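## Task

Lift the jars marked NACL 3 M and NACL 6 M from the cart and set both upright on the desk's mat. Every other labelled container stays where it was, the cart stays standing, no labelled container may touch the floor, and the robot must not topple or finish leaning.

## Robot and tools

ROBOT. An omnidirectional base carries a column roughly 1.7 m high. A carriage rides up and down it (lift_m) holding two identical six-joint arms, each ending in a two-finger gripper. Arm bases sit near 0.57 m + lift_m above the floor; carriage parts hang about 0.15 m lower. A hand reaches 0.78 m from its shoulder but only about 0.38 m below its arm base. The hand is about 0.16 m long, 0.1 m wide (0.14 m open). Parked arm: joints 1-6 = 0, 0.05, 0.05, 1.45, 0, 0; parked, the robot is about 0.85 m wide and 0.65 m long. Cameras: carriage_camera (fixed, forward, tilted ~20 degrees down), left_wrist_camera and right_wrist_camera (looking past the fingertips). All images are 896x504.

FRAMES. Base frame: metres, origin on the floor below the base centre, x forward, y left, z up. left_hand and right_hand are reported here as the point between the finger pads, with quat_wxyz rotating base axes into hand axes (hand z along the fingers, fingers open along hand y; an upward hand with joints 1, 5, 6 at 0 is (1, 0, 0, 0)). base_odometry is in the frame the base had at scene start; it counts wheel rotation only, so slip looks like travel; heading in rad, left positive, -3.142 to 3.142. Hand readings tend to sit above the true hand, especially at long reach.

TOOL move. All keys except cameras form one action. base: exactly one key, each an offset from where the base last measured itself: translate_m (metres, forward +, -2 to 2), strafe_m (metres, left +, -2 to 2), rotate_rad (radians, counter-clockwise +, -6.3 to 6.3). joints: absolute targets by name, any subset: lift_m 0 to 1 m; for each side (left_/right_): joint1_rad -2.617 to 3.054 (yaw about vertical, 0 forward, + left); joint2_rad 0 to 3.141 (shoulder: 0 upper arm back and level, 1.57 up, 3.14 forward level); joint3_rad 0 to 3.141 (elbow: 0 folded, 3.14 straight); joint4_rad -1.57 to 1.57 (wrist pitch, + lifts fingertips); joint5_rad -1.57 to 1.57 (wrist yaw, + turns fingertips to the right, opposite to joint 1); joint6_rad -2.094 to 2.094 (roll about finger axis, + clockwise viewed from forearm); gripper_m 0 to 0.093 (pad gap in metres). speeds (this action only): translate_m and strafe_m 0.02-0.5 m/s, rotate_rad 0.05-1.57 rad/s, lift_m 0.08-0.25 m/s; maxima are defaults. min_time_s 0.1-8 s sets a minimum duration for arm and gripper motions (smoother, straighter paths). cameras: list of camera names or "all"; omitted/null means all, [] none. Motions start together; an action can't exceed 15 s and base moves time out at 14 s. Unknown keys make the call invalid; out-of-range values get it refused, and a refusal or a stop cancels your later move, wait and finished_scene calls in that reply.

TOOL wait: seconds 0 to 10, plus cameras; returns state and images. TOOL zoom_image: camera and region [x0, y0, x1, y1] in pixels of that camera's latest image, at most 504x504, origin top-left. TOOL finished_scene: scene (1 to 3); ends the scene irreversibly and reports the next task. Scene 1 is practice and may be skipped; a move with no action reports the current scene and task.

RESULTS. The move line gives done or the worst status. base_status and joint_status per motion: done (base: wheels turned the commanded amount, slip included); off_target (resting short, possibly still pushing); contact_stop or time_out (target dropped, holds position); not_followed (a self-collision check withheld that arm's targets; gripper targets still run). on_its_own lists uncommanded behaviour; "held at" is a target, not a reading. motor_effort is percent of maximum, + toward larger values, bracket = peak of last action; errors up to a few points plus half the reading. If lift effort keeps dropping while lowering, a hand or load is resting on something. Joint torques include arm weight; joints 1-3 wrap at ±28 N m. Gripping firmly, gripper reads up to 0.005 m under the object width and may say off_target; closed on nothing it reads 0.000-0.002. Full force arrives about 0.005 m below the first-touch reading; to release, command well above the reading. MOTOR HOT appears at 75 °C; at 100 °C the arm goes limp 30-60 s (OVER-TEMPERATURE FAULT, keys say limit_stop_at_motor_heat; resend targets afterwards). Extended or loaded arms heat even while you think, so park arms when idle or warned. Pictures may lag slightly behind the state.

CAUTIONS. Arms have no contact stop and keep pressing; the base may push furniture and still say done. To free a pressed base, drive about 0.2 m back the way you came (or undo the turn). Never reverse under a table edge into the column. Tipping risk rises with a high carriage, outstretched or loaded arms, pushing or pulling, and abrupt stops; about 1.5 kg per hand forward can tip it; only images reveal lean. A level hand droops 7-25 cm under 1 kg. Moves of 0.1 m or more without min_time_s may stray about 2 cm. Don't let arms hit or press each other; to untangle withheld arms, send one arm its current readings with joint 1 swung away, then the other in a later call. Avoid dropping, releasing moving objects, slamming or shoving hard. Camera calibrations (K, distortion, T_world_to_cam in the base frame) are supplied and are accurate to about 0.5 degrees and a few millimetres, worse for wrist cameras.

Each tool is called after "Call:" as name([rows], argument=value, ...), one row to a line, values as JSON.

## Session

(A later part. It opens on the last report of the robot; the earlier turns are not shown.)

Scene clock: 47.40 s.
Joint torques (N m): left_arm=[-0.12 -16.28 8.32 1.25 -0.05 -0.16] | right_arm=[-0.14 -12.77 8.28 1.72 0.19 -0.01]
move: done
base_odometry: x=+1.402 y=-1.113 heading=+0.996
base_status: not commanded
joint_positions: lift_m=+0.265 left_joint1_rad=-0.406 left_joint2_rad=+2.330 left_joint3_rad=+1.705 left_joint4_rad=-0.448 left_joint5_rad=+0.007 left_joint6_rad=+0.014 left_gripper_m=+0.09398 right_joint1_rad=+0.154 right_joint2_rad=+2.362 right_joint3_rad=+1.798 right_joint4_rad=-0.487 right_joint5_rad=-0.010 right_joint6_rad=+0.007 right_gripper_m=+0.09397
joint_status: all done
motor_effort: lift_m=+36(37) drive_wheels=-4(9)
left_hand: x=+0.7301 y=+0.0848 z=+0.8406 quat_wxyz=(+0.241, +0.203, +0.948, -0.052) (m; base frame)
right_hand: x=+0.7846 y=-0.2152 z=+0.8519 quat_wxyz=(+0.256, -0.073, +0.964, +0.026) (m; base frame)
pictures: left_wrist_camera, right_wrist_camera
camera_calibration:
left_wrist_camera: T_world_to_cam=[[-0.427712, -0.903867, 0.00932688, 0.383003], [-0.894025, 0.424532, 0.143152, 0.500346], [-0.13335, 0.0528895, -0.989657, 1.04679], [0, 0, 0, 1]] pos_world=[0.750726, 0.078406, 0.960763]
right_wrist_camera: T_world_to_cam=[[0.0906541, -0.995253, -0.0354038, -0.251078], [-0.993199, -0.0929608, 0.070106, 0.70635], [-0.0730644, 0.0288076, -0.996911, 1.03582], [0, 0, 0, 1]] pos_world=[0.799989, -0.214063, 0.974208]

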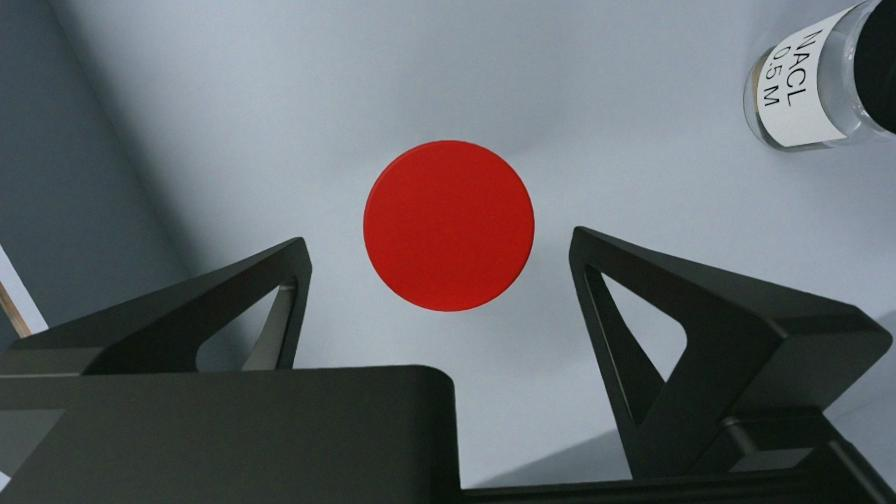

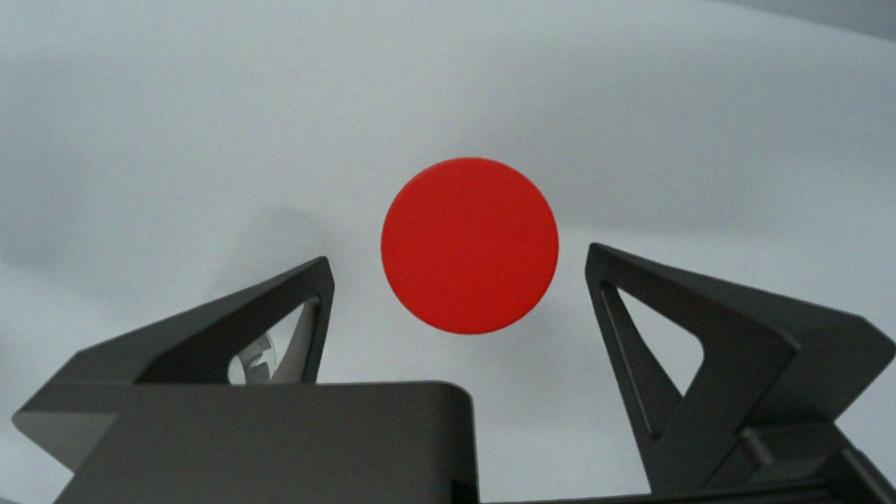

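Call:
move(joints={"lift_m":0.246,"left_joint2_rad":2.335,"left_joint3_rad":1.75,"right_joint1_rad":0.138}, cameras=["left_wrist_camera","right_wrist_camera"])

Call:
move(joints={"left_gripper_m":0.05,"right_gripper_m":0.05}, min_time_s=2.5, cameras=["left_wrist_camera","right_wrist_camera"])

Call:
move(joints={"left_gripper_m":0.046,"right_gripper_m":0.046}, cameras=[])

Scene clock: 48.60 s.
Joint torques (N m): left_arm=[-0.09 -15.69 8.49 1.24 -0.06 -0.16] | right_arm=[-0.39 -13.38 7.92 1.7 0.18 -0.01]
move: done
base_odometry: x=+1.402 y=-1.113 heading=+0.996
base_status: not commanded
joint_positions: lift_m=+0.246 left_joint1_rad=-0.406 left_joint2_rad=+2.338 left_joint3_rad=+1.721 left_joint4_rad=-0.446 left_joint5_rad=+0.007 left_joint6_rad=+0.014 left_gripper_m=+0.09398 right_joint1_rad=+0.142 right_joint2_rad=+2.365 right_joint3_rad=+1.800 right_joint4_rad=-0.487 right_joint5_rad=-0.010 right_joint6_rad=+0.007 right_gripper_m=+0.09397
joint_status: all done
motor_effort: lift_m=+36(37) drive_wheels=+9(9)
left_hand: x=+0.7342 y=+0.0830 z=+0.8234 quat_wxyz=(+0.246, +0.203, +0.946, -0.053) (m; base frame)
right_hand: x=+0.7857 y=-0.2219 z=+0.8316 quat_wxyz=(+0.255, -0.067, +0.964, +0.024) (m; base frame)
pictures: left_wrist_camera, right_wrist_camera
camera_calibration:
left_wrist_camera: T_world_to_cam=[[-0.427799, -0.90383, 0.00895581, 0.383689], [-0.895331, 0.425094, 0.132958, 0.516519], [-0.123979, 0.0488609, -0.991081, 1.02508], [0, 0, 0, 1]] pos_world=[0.753685, 0.0771339, 0.943824]
right_wrist_camera: T_world_to_cam=[[0.0788117, -0.996265, -0.0352829, -0.249527], [-0.994094, -0.08119, 0.072005, 0.709973], [-0.0746007, 0.0293997, -0.99678, 1.0171], [0, 0, 0, 1]] pos_world=[0.801322, -0.220855, 0.953896]

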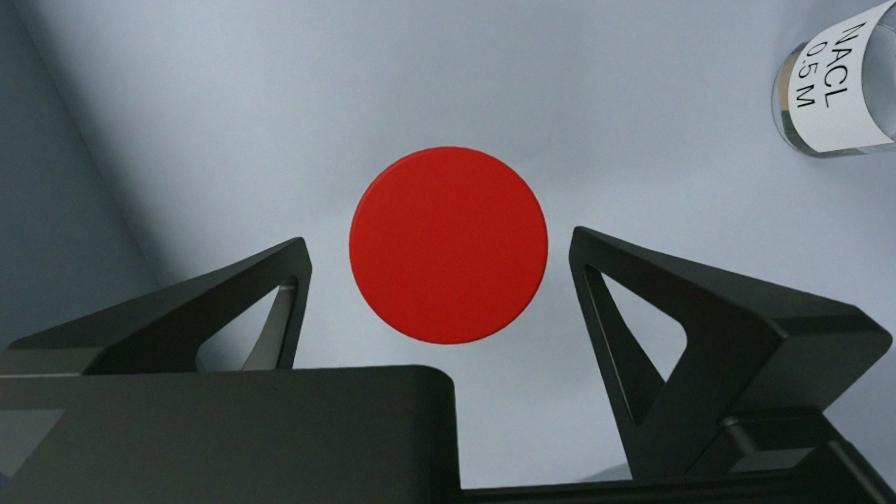

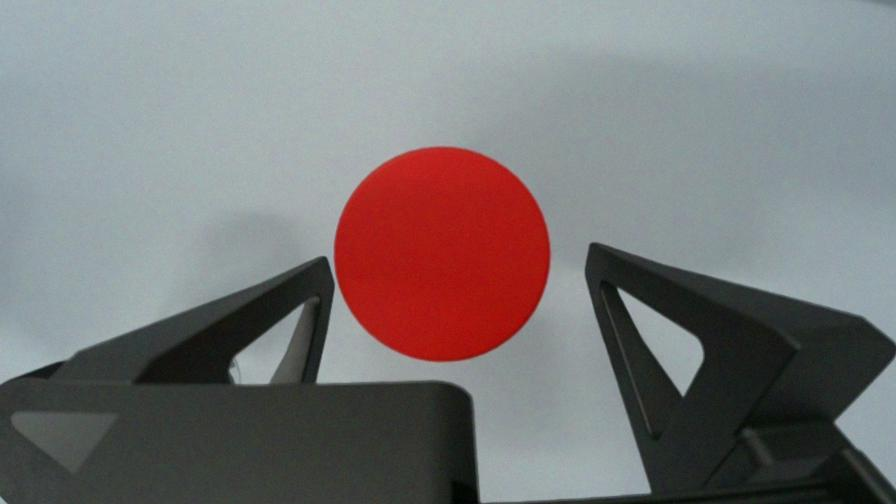

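Scene clock: 51.40 s.
Joint torques (N m): left_arm=[-0.08 -15.69 8.47 1.26 -0.06 -0.16] | right_arm=[-0.25 -13.09 8.03 1.71 0.18 -0.01]
move: done
base_odometry: x=+1.402 y=-1.113 heading=+0.996
base_status: not commanded
joint_positions: lift_m=+0.246 left_joint1_rad=-0.406 left_joint2_rad=+2.338 left_joint3_rad=+1.721 left_joint4_rad=-0.446 left_joint5_rad=+0.007 left_joint6_rad=+0.014 left_gripper_m=+0.05379 right_joint1_rad=+0.142 right_joint2_rad=+2.365 right_joint3_rad=+1.800 right_joint4_rad=-0.487 right_joint5_rad=-0.010 right_joint6_rad=+0.007 right_gripper_m=+0.05312
joint_status: all done
motor_effort: lift_m=+36(37) drive_wheels=+8(9)
left_hand: x=+0.7342 y=+0.0830 z=+0.8234 quat_wxyz=(+0.246, +0.203, +0.946, -0.053) (m; base frame)
right_hand: x=+0.7857 y=-0.2219 z=+0.8316 quat_wxyz=(+0.255, -0.067, +0.964, +0.024) (m; base frame)
pictures: left_wrist_camera, right_wrist_camera
camera_calibration:
left_wrist_camera: T_world_to_cam=[[-0.427799, -0.90383, 0.00895581, 0.383689], [-0.895331, 0.425094, 0.132958, 0.516519], [-0.123979, 0.0488609, -0.991081, 1.02508], [0, 0, 0, 1]] pos_world=[0.753685, 0.0771339, 0.943824]
right_wrist_camera: T_world_to_cam=[[0.0788117, -0.996265, -0.0352829, -0.249527], [-0.994094, -0.08119, 0.072005, 0.709973], [-0.0746007, 0.0293997, -0.99678, 1.0171], [0, 0, 0, 1]] pos_world=[0.801322, -0.220855, 0.953896]

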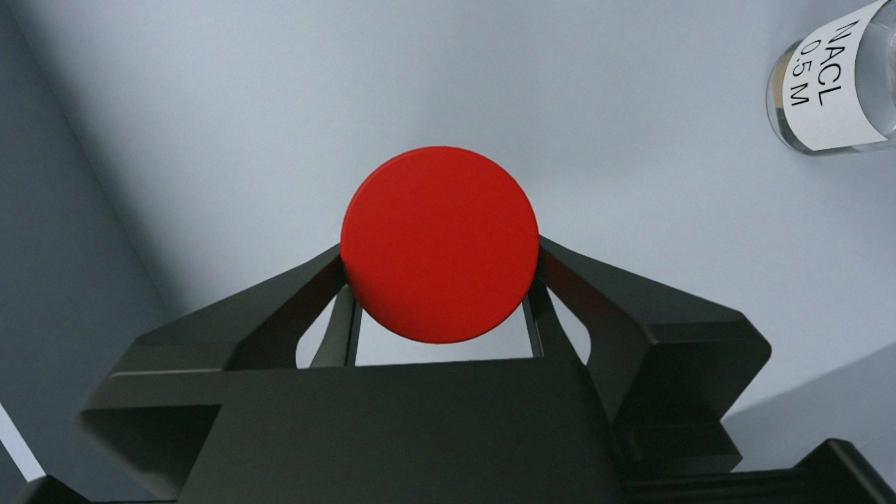

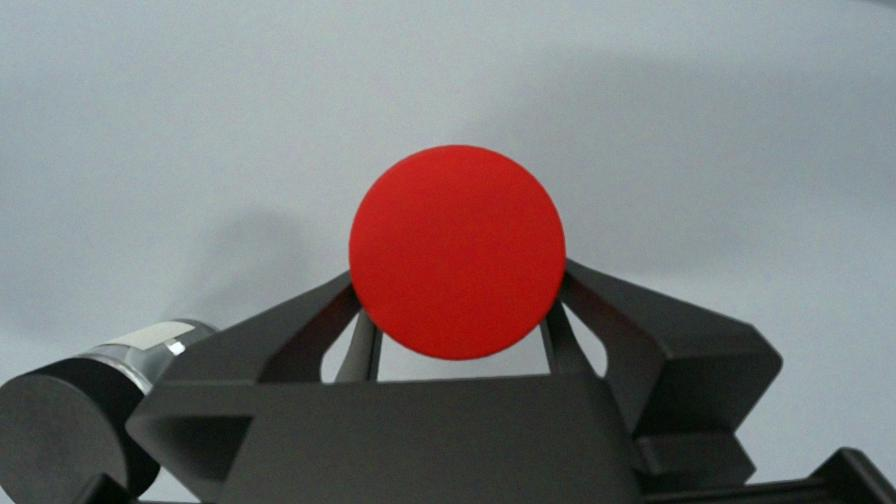

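Scene clock: 51.73 s.
Joint torques (N m): left_arm=[-0.1 -15.69 8.49 1.26 -0.06 -0.16] | right_arm=[-0.21 -13.08 8.02 1.7 0.18 -0.01]
move: off_target
base_odometry: x=+1.402 y=-1.113 heading=+0.996
base_status: not commanded
joint_positions: lift_m=+0.246 left_joint1_rad=-0.406 left_joint2_rad=+2.338 left_joint3_rad=+1.721 left_joint4_rad=-0.446 left_joint5_rad=+0.007 left_joint6_rad=+0.014 left_gripper_m=+0.05379 right_joint1_rad=+0.142 right_joint2_rad=+2.365 right_joint3_rad=+1.800 right_joint4_rad=-0.487 right_joint5_rad=-0.010 right_joint6_rad=+0.007 right_gripper_m=+0.05312
joint_status: left_gripper_m off_target (ended at +0.05379, target +0.04600); right_gripper_m off_target (ended at +0.05312, target +0.04600)
motor_effort: lift_m=+36(36) drive_wheels=+8(8)
left_hand: x=+0.7342 y=+0.0830 z=+0.8234 quat_wxyz=(+0.246, +0.203, +0.946, -0.053) (m; base frame)
right_hand: x=+0.7857 y=-0.2219 z=+0.8316 quat_wxyz=(+0.255, -0.067, +0.964, +0.024) (m; base frame)
pictures: none
No camera images: "cameras" was empty.

Call:
move(joints={"lift_m":0.42}, speeds={"lift_m":0.1}, cameras=["carriage_camera","left_wrist_camera","right_wrist_camera"])

Call:
move(base={"translate_m":-0.4}, joints={"lift_m":0.48}, speeds={"translate_m":0.25}, cameras=["carriage_camera"])

Scene clock: 54.43 s.
Joint torques (N m): left_arm=[-0.24 -16.17 8.4 1.33 -0.05 -0.16] | right_arm=[-0.28 -13.34 7.95 1.76 0.18 -0.01]
move: done
base_odometry: x=+1.402 y=-1.113 heading=+0.996
base_status: not commanded
joint_positions: lift_m=+0.420 left_joint1_rad=-0.406 left_joint2_rad=+2.343 left_joint3_rad=+1.723 left_joint4_rad=-0.453 left_joint5_rad=+0.007 left_joint6_rad=+0.014 left_gripper_m=+0.05379 right_joint1_rad=+0.142 right_joint2_rad=+2.367 right_joint3_rad=+1.800 right_joint4_rad=-0.493 right_joint5_rad=-0.010 right_joint6_rad=+0.007 right_gripper_m=+0.05312
joint_status: all done
motor_effort: lift_m=+43(51) drive_wheels=+8(9)
left_hand: x=+0.7326 y=+0.0837 z=+0.9938 quat_wxyz=(+0.241, +0.203, +0.948, -0.051) (m; base frame)
right_hand: x=+0.7842 y=-0.2221 z=+1.0033 quat_wxyz=(+0.251, -0.067, +0.965, +0.024) (m; base frame)
pictures: carriage_camera, left_wrist_camera, right_wrist_camera
camera_calibration:
carriage_camera: T_world_to_cam=[[-0.0301167, -0.999264, -0.0237735, 0.0374476], [-0.352417, 0.0328724, -0.935266, 1.37141], [0.935359, -0.0197889, -0.353147, 0.375627], [0, 0, 0, 1]] pos_world=[0.133088, -0.000228057, 1.41617]
left_wrist_camera: T_world_to_cam=[[-0.427706, -0.90387, 0.00935433, 0.381638], [-0.893924, 0.424489, 0.143907, 0.480254], [-0.134044, 0.0531877, -0.989547, 1.19923], [0, 0, 0, 1]] pos_world=[0.753288, 0.0773045, 1.11401]
right_wrist_camera: T_world_to_cam=[[0.078547, -0.996303, -0.0347983, -0.243847], [-0.993522, -0.0811079, 0.0795984, 0.688132], [-0.0821266, 0.0283206, -0.996219, 1.19325], [0, 0, 0, 1]] pos_world=[0.800825, -0.220926, 1.12548]

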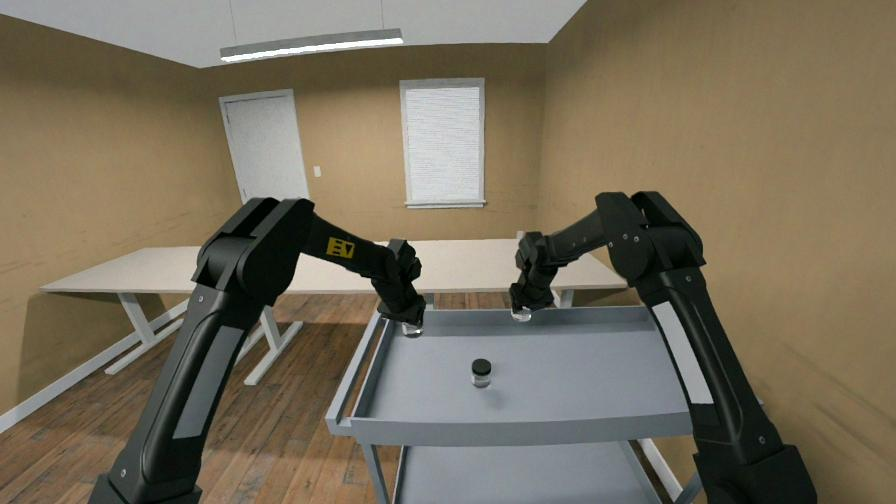

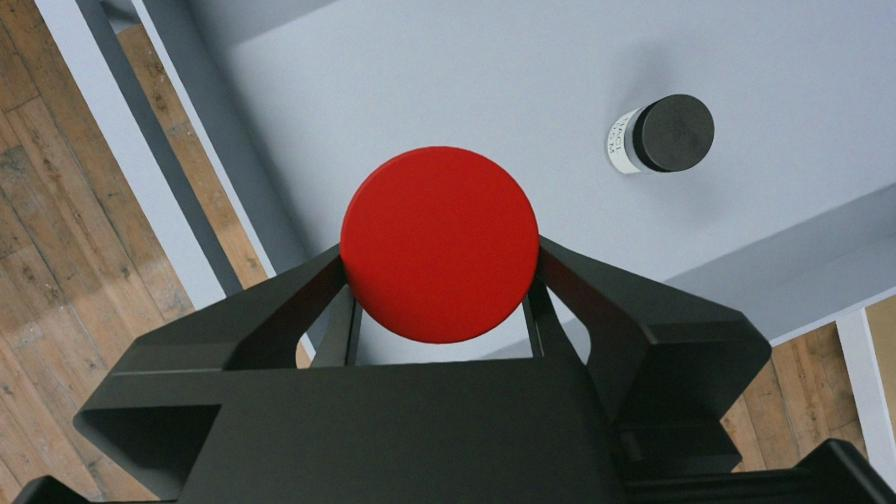

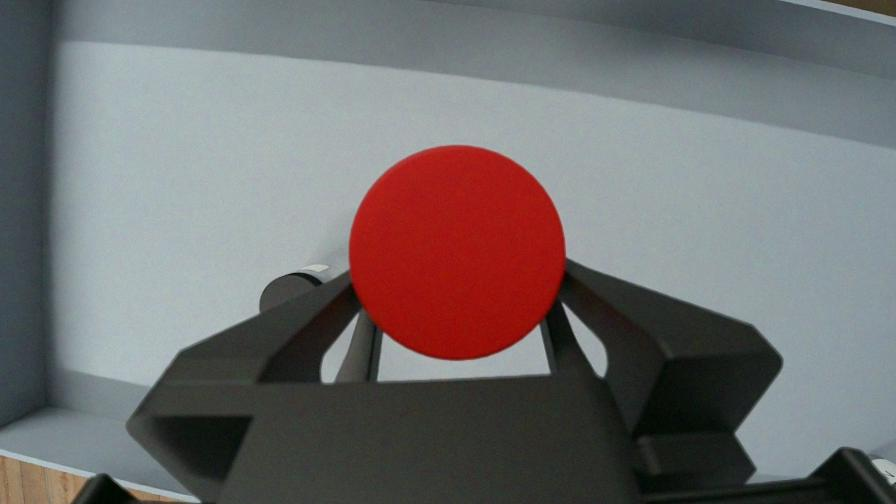

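Scene clock: 57.33 s.
Joint torques (N m): left_arm=[-0.34 -16.72 8.1 1.31 -0.05 -0.16] | right_arm=[-0.1 -13.52 7.88 1.72 0.18 0]
move: done
base_odometry: x=+1.185 y=-1.448 heading=+0.996
base_status: done
joint_positions: lift_m=+0.480 left_joint1_rad=-0.403 left_joint2_rad=+2.349 left_joint3_rad=+1.726 left_joint4_rad=-0.452 left_joint5_rad=+0.006 left_joint6_rad=+0.014 left_gripper_m=+0.05378 right_joint1_rad=+0.141 right_joint2_rad=+2.370 right_joint3_rad=+1.801 right_joint4_rad=-0.489 right_joint5_rad=-0.010 right_joint6_rad=+0.007 right_gripper_m=+0.05312
joint_status: all done
motor_effort: lift_m=+43(51) drive_wheels=-1(21)
left_hand: x=+0.7338 y=+0.0855 z=+1.0515 quat_wxyz=(+0.240, +0.201, +0.948, -0.050) (m; base frame)
right_hand: x=+0.7852 y=-0.2227 z=+1.0627 quat_wxyz=(+0.253, -0.066, +0.965, +0.023) (m; base frame)
pictures: carriage_camera
camera_calibration:
carriage_camera: T_world_to_cam=[[-0.0301167, -0.999264, -0.0237735, 0.0388745], [-0.352417, 0.0328724, -0.935266, 1.42754], [0.935359, -0.0197889, -0.353147, 0.396822], [0, 0, 0, 1]] pos_world=[0.133088, -0.000228057, 1.47619]

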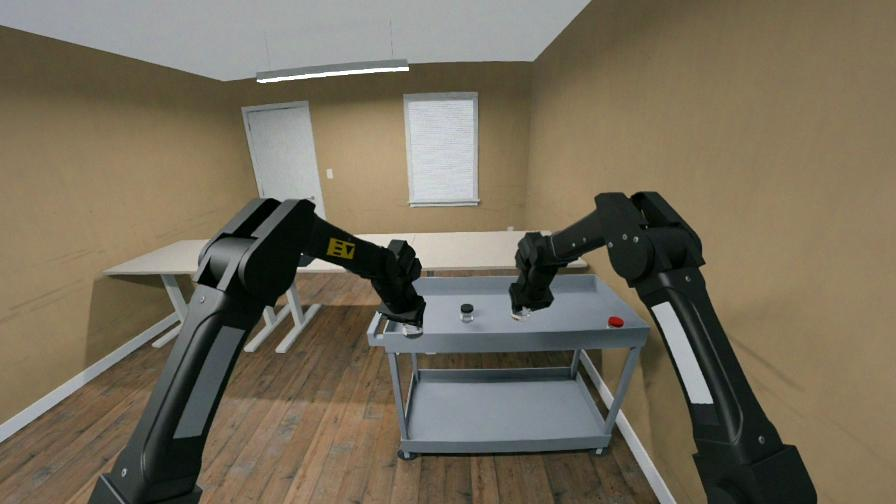

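Call:
move(base={"strafe_m":1.05}, joints={"left_joint1_rad":0,"left_joint2_rad":1.2,"left_joint3_rad":0.8,"left_joint4_rad":-0.65,"right_joint1_rad":0,"right_joint2_rad":1.2,"right_joint3_rad":0.8,"right_joint4_rad":-0.65}, speeds={"strafe_m":0.3}, min_time_s=3.5, cameras=["carriage_camera"])

Scene clock: 63.10 s.
Joint torques (N m): left_arm=[-0.17 -6.91 5.63 1.27 -0.05 -0.16] | right_arm=[-0.64 -5.71 6.79 1.64 0.17 -0.01]
move: done
base_odometry: x=+0.303 y=-0.878 heading=+0.997
base_status: done
joint_positions: lift_m=+0.480 left_joint1_rad=-0.004 left_joint2_rad=+1.224 left_joint3_rad=+0.809 left_joint4_rad=-0.657 left_joint5_rad=+0.006 left_joint6_rad=+0.014 left_gripper_m=+0.05378 right_joint1_rad=+0.005 right_joint2_rad=+1.220 right_joint3_rad=+0.802 right_joint4_rad=-0.652 right_joint5_rad=-0.009 right_joint6_rad=+0.007 right_gripper_m=+0.05312
joint_status: all done
motor_effort: lift_m=+42(43) drive_wheels=+0(15)
left_hand: x=+0.5186 y=+0.3022 z=+1.1626 quat_wxyz=(+0.247, +0.009, +0.969, -0.002) (m; base frame)
right_hand: x=+0.5181 y=-0.3011 z=+1.1620 quat_wxyz=(+0.248, -0.001, +0.969, +0.006) (m; base frame)
pictures: carriage_camera
camera_calibration:
carriage_camera: T_world_to_cam=[[-0.0301167, -0.999264, -0.0237735, 0.0388744], [-0.352417, 0.0328724, -0.935266, 1.42754], [0.935359, -0.0197889, -0.353147, 0.396822], [0, 0, 0, 1]] pos_world=[0.133088, -0.000228057, 1.47619]

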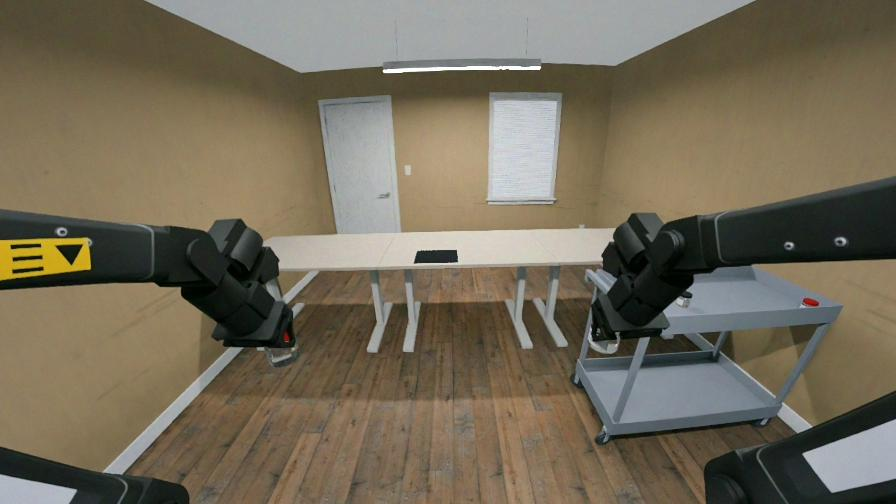

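Call:
move(base={"strafe_m":0.06}, cameras=[])

Call:
move(base={"translate_m":0.75}, speeds={"translate_m":0.35}, cameras=["carriage_camera"])

Scene clock: 65.43 s.
Joint torques (N m): left_arm=[-0.16 -6.91 5.64 1.27 -0.03 -0.16] | right_arm=[-0.2 -5.7 6.8 1.66 0.18 0]
move: done
base_odometry: x=+0.253 y=-0.846 heading=+0.997
base_status: done
joint_positions: lift_m=+0.480 left_joint1_rad=-0.002 left_joint2_rad=+1.224 left_joint3_rad=+0.809 left_joint4_rad=-0.659 left_joint5_rad=+0.005 left_joint6_rad=+0.014 left_gripper_m=+0.05378 right_joint1_rad=+0.004 right_joint2_rad=+1.220 right_joint3_rad=+0.802 right_joint4_rad=-0.654 right_joint5_rad=-0.010 right_joint6_rad=+0.007 right_gripper_m=+0.05312
joint_status: not commanded
motor_effort: lift_m=+43(43) drive_wheels=+0(17)
left_hand: x=+0.5183 y=+0.3030 z=+1.1624 quat_wxyz=(+0.246, +0.008, +0.969, -0.001) (m; base frame)
right_hand: x=+0.5178 y=-0.3016 z=+1.1619 quat_wxyz=(+0.247, +0.000, +0.969, +0.006) (m; base frame)
pictures: none
No camera images: "cameras" was empty.

Scene clock: 69.37 s.
Joint torques (N m): left_arm=[-0.28 -6.41 5.68 1.35 -0.04 -0.16] | right_arm=[-0.16 -5.3 6.79 1.69 0.18 0]
move: done
base_odometry: x=+0.659 y=-0.216 heading=+0.997
base_status: done
joint_positions: lift_m=+0.480 left_joint1_rad=-0.002 left_joint2_rad=+1.220 left_joint3_rad=+0.809 left_joint4_rad=-0.662 left_joint5_rad=+0.005 left_joint6_rad=+0.014 left_gripper_m=+0.05378 right_joint1_rad=+0.004 right_joint2_rad=+1.216 right_joint3_rad=+0.802 right_joint4_rad=-0.657 right_joint5_rad=-0.010 right_joint6_rad=+0.007 right_gripper_m=+0.05312
joint_status: not commanded
motor_effort: lift_m=+43(43) drive_wheels=+7(19)
left_hand: x=+0.5175 y=+0.3030 z=+1.1631 quat_wxyz=(+0.246, +0.008, +0.969, -0.001) (m; base frame)
right_hand: x=+0.5171 y=-0.3016 z=+1.1625 quat_wxyz=(+0.247, +0.000, +0.969, +0.006) (m; base frame)
pictures: carriage_camera
camera_calibration:
carriage_camera: T_world_to_cam=[[-0.0301167, -0.999264, -0.0237735, 0.0388744], [-0.352417, 0.0328724, -0.935266, 1.42754], [0.935359, -0.0197889, -0.353147, 0.396822], [0, 0, 0, 1]] pos_world=[0.133088, -0.000228057, 1.47619]

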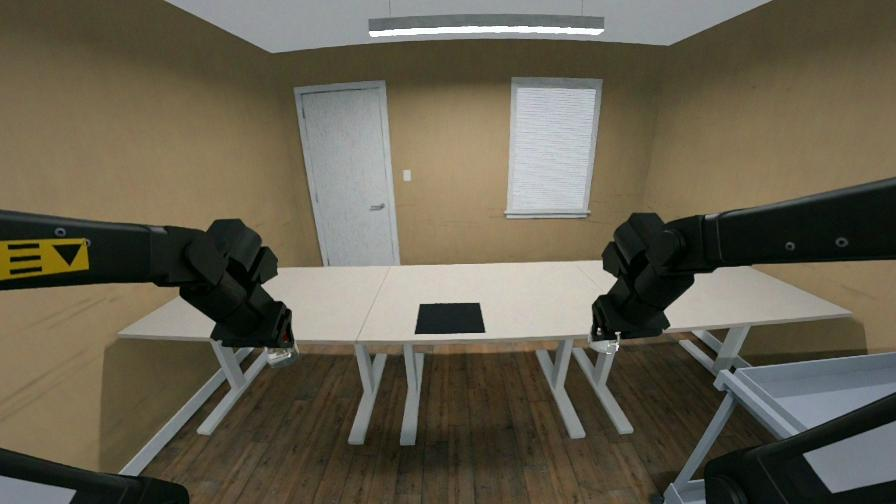

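Call:
move(base={"translate_m":0.45}, speeds={"translate_m":0.35}, cameras=["carriage_camera"])

Scene clock: 73.73 s.
Joint torques (N m): left_arm=[-0.29 -6.43 5.67 1.35 -0.03 -0.16] | right_arm=[-0.21 -5.23 6.82 1.68 0.18 0]
move: done
base_odometry: x=+0.903 y=+0.163 heading=+0.998
base_status: done
joint_positions: lift_m=+0.480 left_joint1_rad=-0.002 left_joint2_rad=+1.218 left_joint3_rad=+0.809 left_joint4_rad=-0.664 left_joint5_rad=+0.005 left_joint6_rad=+0.014 left_gripper_m=+0.05378 right_joint1_rad=+0.004 right_joint2_rad=+1.215 right_joint3_rad=+0.802 right_joint4_rad=-0.658 right_joint5_rad=-0.010 right_joint6_rad=+0.007 right_gripper_m=+0.05312
joint_status: not commanded
motor_effort: lift_m=+43(43) drive_wheels=-3(21)
left_hand: x=+0.5173 y=+0.3030 z=+1.1634 quat_wxyz=(+0.246, +0.008, +0.969, -0.001) (m; base frame)
right_hand: x=+0.5169 y=-0.3016 z=+1.1628 quat_wxyz=(+0.247, +0.000, +0.969, +0.006) (m; base frame)
pictures: carriage_camera
camera_calibration:
carriage_camera: T_world_to_cam=[[-0.0301167, -0.999264, -0.0237735, 0.0388744], [-0.352417, 0.0328724, -0.935266, 1.42754], [0.935359, -0.0197889, -0.353147, 0.396822], [0, 0, 0, 1]] pos_world=[0.133088, -0.000228057, 1.47619]

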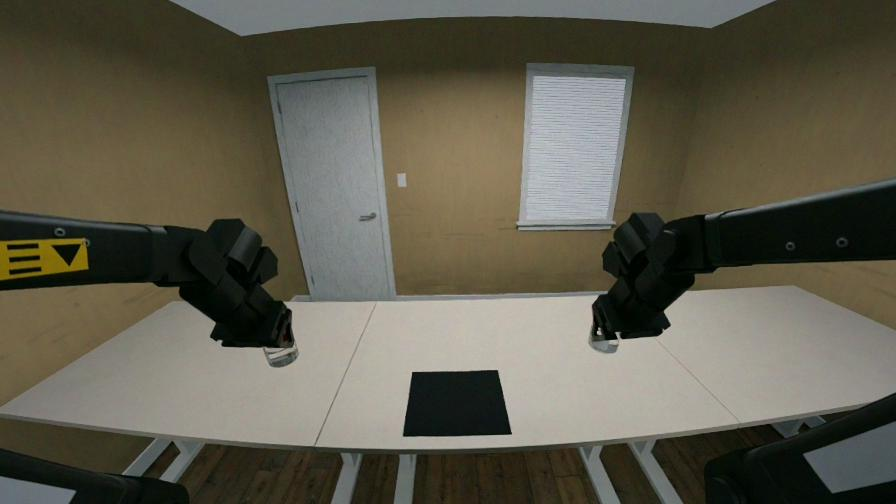

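Call:
move(base={"translate_m":0.155}, speeds={"translate_m":0.2}, joints={"left_joint1_rad":-0.53,"left_joint2_rad":1.873,"left_joint3_rad":1.077,"left_joint4_rad":-0.22,"right_joint1_rad":0.53,"right_joint2_rad":1.873,"right_joint3_rad":1.09,"right_joint4_rad":-0.25}, min_time_s=3, cameras=[])

Call:
move(base={"strafe_m":-0.02}, joints={"lift_m":0.3}, speeds={"lift_m":0.2})

Scene clock: 80.47 s.
Joint torques (N m): left_arm=[-0.96 -10.03 8.69 1.46 -0.03 -0.16] | right_arm=[0.79 -7.79 8.65 1.94 0.18 0]
move: done
base_odometry: x=+0.987 y=+0.293 heading=+0.999
base_status: done
joint_positions: lift_m=+0.480 left_joint1_rad=-0.524 left_joint2_rad=+1.868 left_joint3_rad=+1.040 left_joint4_rad=-0.251 left_joint5_rad=+0.005 left_joint6_rad=+0.014 left_gripper_m=+0.05378 right_joint1_rad=+0.524 right_joint2_rad=+1.865 right_joint3_rad=+1.063 right_joint4_rad=-0.276 right_joint5_rad=-0.010 right_joint6_rad=+0.007 right_gripper_m=+0.05312
joint_status: all done
motor_effort: lift_m=+42(43) drive_wheels=-3(20)
left_hand: x=+0.5887 y=+0.0919 z=+1.0700 quat_wxyz=(+0.235, +0.258, +0.935, -0.064) (m; base frame)
right_hand: x=+0.5906 y=-0.0896 z=+1.0759 quat_wxyz=(+0.234, -0.249, +0.937, +0.069) (m; base frame)
pictures: none
No camera images: "cameras" was empty.

Scene clock: 81.87 s.
Joint torques (N m): left_arm=[-0.7 -11.37 7.72 1.41 -0.02 -0.16] | right_arm=[0.49 -8.84 7.54 1.86 0.16 -0.01]
move: done
base_odometry: x=+1.003 y=+0.283 heading=+0.999
base_status: done
joint_positions: lift_m=+0.300 left_joint1_rad=-0.527 left_joint2_rad=+1.880 left_joint3_rad=+1.050 left_joint4_rad=-0.241 left_joint5_rad=+0.003 left_joint6_rad=+0.013 left_gripper_m=+0.05378 right_joint1_rad=+0.527 right_joint2_rad=+1.874 right_joint3_rad=+1.074 right_joint4_rad=-0.264 right_joint5_rad=-0.008 right_joint6_rad=+0.007 right_gripper_m=+0.05312
joint_status: all done
motor_effort: lift_m=+37(38) drive_wheels=-2(15)
left_hand: x=+0.5920 y=+0.0888 z=+0.8901 quat_wxyz=(+0.239, +0.259, +0.934, -0.064) (m; base frame)
right_hand: x=+0.5951 y=-0.0859 z=+0.8977 quat_wxyz=(+0.241, -0.250, +0.935, +0.070) (m; base frame)
pictures: carriage_camera, left_wrist_camera, right_wrist_camera
camera_calibration:
carriage_camera: T_world_to_cam=[[-0.0301167, -0.999264, -0.0237735, 0.0346056], [-0.352417, 0.0328724, -0.935266, 1.2596], [0.935359, -0.0197889, -0.353147, 0.33341], [0, 0, 0, 1]] pos_world=[0.133088, -0.000228057, 1.29663]
left_wrist_camera: T_world_to_cam=[[-0.531512, -0.847033, 0.00543941, 0.386998], [-0.838079, 0.526803, 0.141781, 0.327111], [-0.122958, 0.0707994, -0.989883, 1.0696], [0, 0, 0, 1]] pos_world=[0.611355, 0.0797505, 1.0103]
right_wrist_camera: T_world_to_cam=[[0.445621, -0.894618, -0.0328672, -0.30848], [-0.890733, -0.446759, 0.0836707, 0.423413], [-0.0895371, -0.00800945, -0.995951, 1.0697], [0, 0, 0, 1]] pos_world=[0.61039, -0.0782404, 1.0198]

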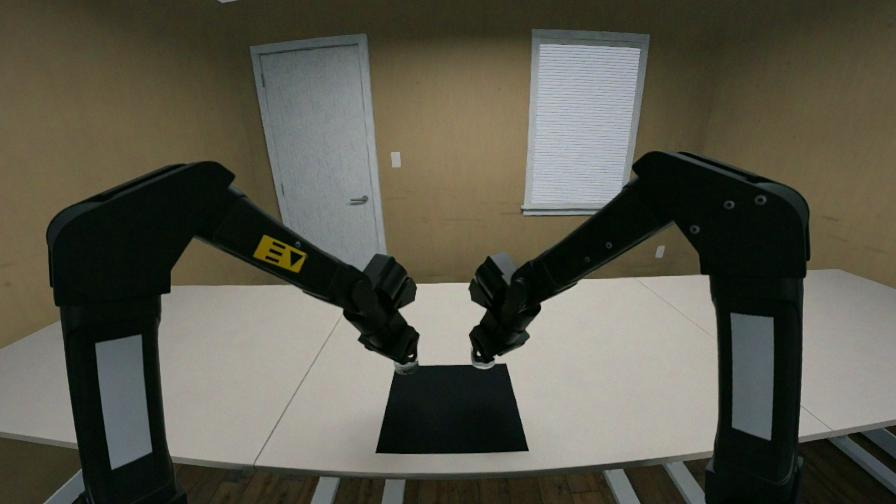

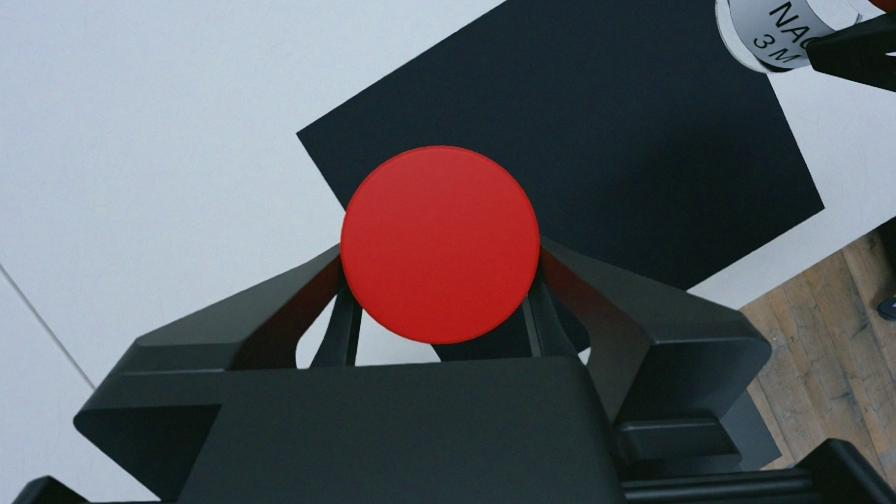

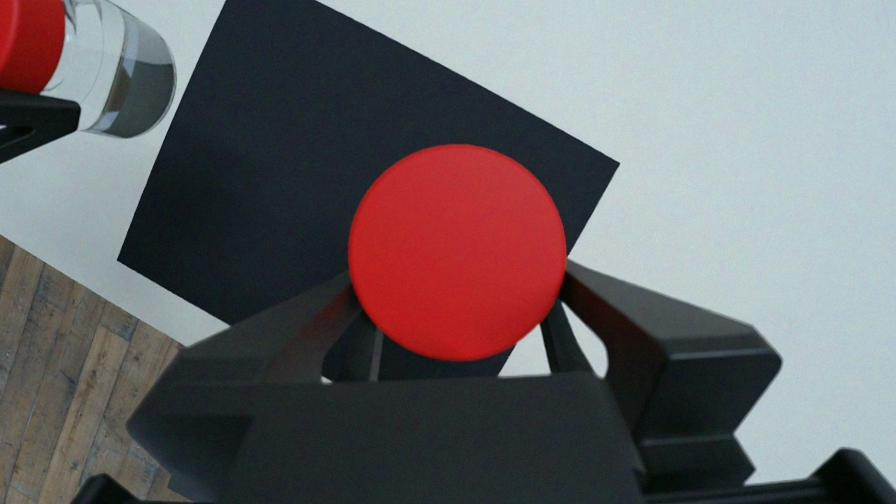

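Call:
move(joints={"lift_m":0.215}, speeds={"lift_m":0.1}, cameras=["carriage_camera"])

Call:
zoom_image(camera="carriage_camera", region=[360, 300, 540, 420])

Scene clock: 84.23 s.
Joint torques (N m): left_arm=[-0.54 -11.34 7.8 1.39 -0.01 -0.16] | right_arm=[0.28 -8.75 7.62 1.79 0.17 0]
move: done
base_odometry: x=+1.003 y=+0.283 heading=+0.999
base_status: not commanded
joint_positions: lift_m=+0.215 left_joint1_rad=-0.527 left_joint2_rad=+1.880 left_joint3_rad=+1.051 left_joint4_rad=-0.240 left_joint5_rad=+0.003 left_joint6_rad=+0.013 left_gripper_m=+0.05378 right_joint1_rad=+0.527 right_joint2_rad=+1.874 right_joint3_rad=+1.075 right_joint4_rad=-0.265 right_joint5_rad=-0.008 right_joint6_rad=+0.007 right_gripper_m=+0.05312
joint_status: all done
motor_effort: lift_m=+36(37) drive_wheels=+7(7)
left_hand: x=+0.5925 y=+0.0885 z=+0.8056 quat_wxyz=(+0.240, +0.259, +0.933, -0.064) (m; base frame)
right_hand: x=+0.5951 y=-0.0859 z=+0.8128 quat_wxyz=(+0.241, -0.250, +0.935, +0.070) (m; base frame)
pictures: carriage_camera
camera_calibration:
carriage_camera: T_world_to_cam=[[-0.0301167, -0.999264, -0.0237735, 0.0325867], [-0.352417, 0.0328724, -0.935266, 1.18018], [0.935359, -0.0197889, -0.353147, 0.30342], [0, 0, 0, 1]] pos_world=[0.133088, -0.000228057, 1.2117]

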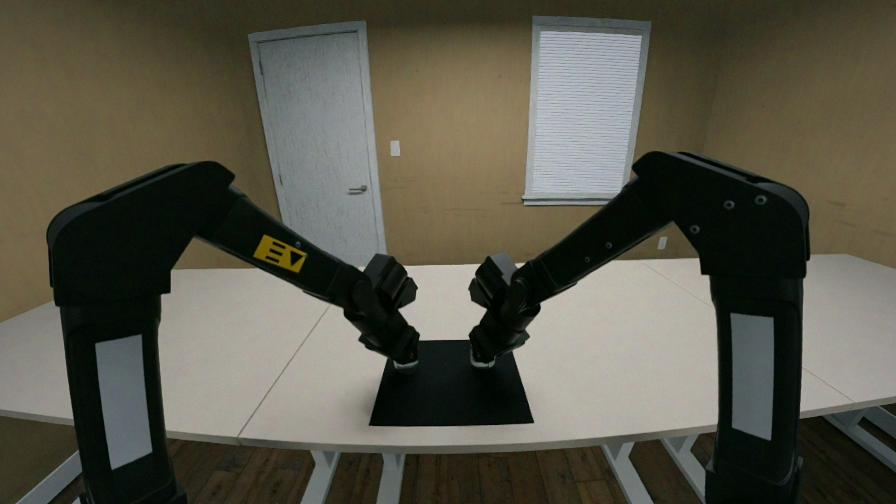

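Scaled by 2.800.

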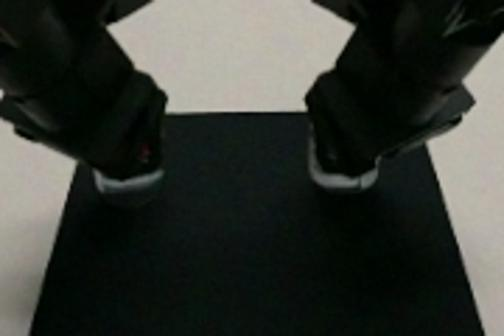

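Call:
move(joints={"lift_m":0.195}, speeds={"lift_m":0.08}, cameras=[])

Call:
move(joints={"lift_m":0.183}, speeds={"lift_m":0.08}, cameras=["carriage_camera"])

Call:
zoom_image(camera="carriage_camera", region=[360, 300, 540, 420])

Scene clock: 85.40 s.
Joint torques (N m): left_arm=[-0.83 -9.87 7.32 1.45 -0.01 -0.16] | right_arm=[0.49 -8.27 7.39 1.73 0.22 0]
move: done
base_odometry: x=+1.003 y=+0.283 heading=+0.999
base_status: not commanded
joint_positions: lift_m=+0.196 left_joint1_rad=-0.527 left_joint2_rad=+1.868 left_joint3_rad=+1.058 left_joint4_rad=-0.238 left_joint5_rad=+0.003 left_joint6_rad=+0.013 left_gripper_m=+0.05378 right_joint1_rad=+0.527 right_joint2_rad=+1.868 right_joint3_rad=+1.078 right_joint4_rad=-0.259 right_joint5_rad=-0.008 right_joint6_rad=+0.007 right_gripper_m=+0.05312
joint_status: all done
motor_effort: lift_m=+32(33) drive_wheels=+8(9)
left_hand: x=+0.5962 y=+0.0866 z=+0.7936 quat_wxyz=(+0.250, +0.258, +0.931, -0.067) (m; base frame)
right_hand: x=+0.5977 y=-0.0845 z=+0.7976 quat_wxyz=(+0.248, -0.250, +0.933, +0.072) (m; base frame)
pictures: none
No camera images: "cameras" was empty.

Scene clock: 85.93 s.
Joint torques (N m): left_arm=[-0.72 -7.23 7.09 1.59 -0.05 -0.16] | right_arm=[0.51 -5.57 7.02 2.03 0.16 -0.01]
move: done
base_odometry: x=+1.003 y=+0.283 heading=+0.999
base_status: not commanded
joint_positions: lift_m=+0.184 left_joint1_rad=-0.527 left_joint2_rad=+1.839 left_joint3_rad=+1.062 left_joint4_rad=-0.254 left_joint5_rad=+0.003 left_joint6_rad=+0.013 left_gripper_m=+0.05378 right_joint1_rad=+0.527 right_joint2_rad=+1.841 right_joint3_rad=+1.083 right_joint4_rad=-0.279 right_joint5_rad=-0.008 right_joint6_rad=+0.007 right_gripper_m=+0.05312
joint_status: all done
motor_effort: lift_m=+31(31) drive_wheels=+9(9)
left_hand: x=+0.5967 y=+0.0863 z=+0.7928 quat_wxyz=(+0.257, +0.257, +0.929, -0.069) (m; base frame)
right_hand: x=+0.5977 y=-0.0845 z=+0.7965 quat_wxyz=(+0.254, -0.249, +0.932, +0.073) (m; base frame)
pictures: carriage_camera
camera_calibration:
carriage_camera: T_world_to_cam=[[-0.0301167, -0.999264, -0.0237735, 0.0318372], [-0.352417, 0.0328724, -0.935266, 1.15069], [0.935359, -0.0197889, -0.353147, 0.292286], [0, 0, 0, 1]] pos_world=[0.133088, -0.000228057, 1.18018]

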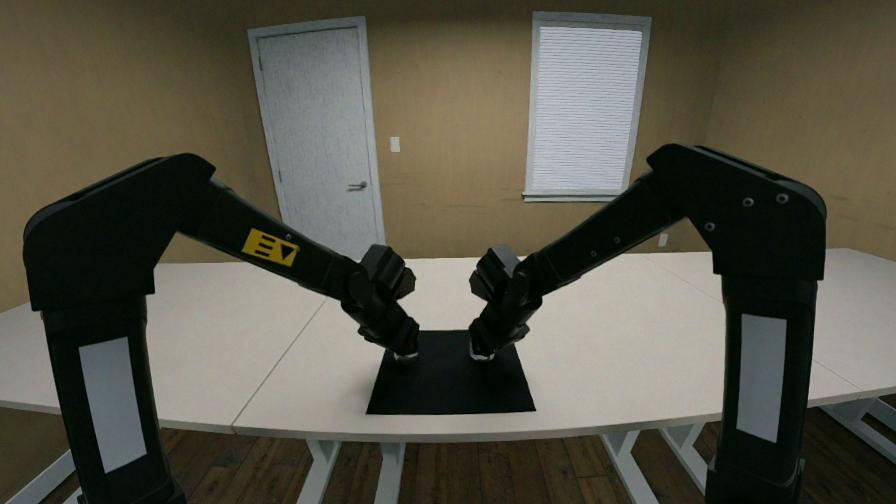

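Scaled by 2.800.

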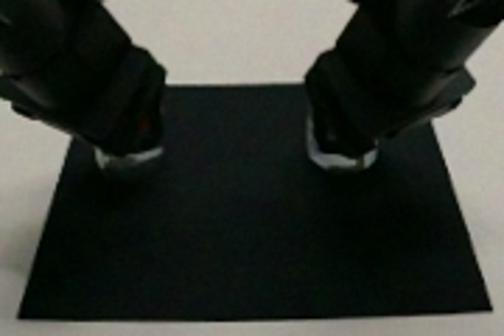

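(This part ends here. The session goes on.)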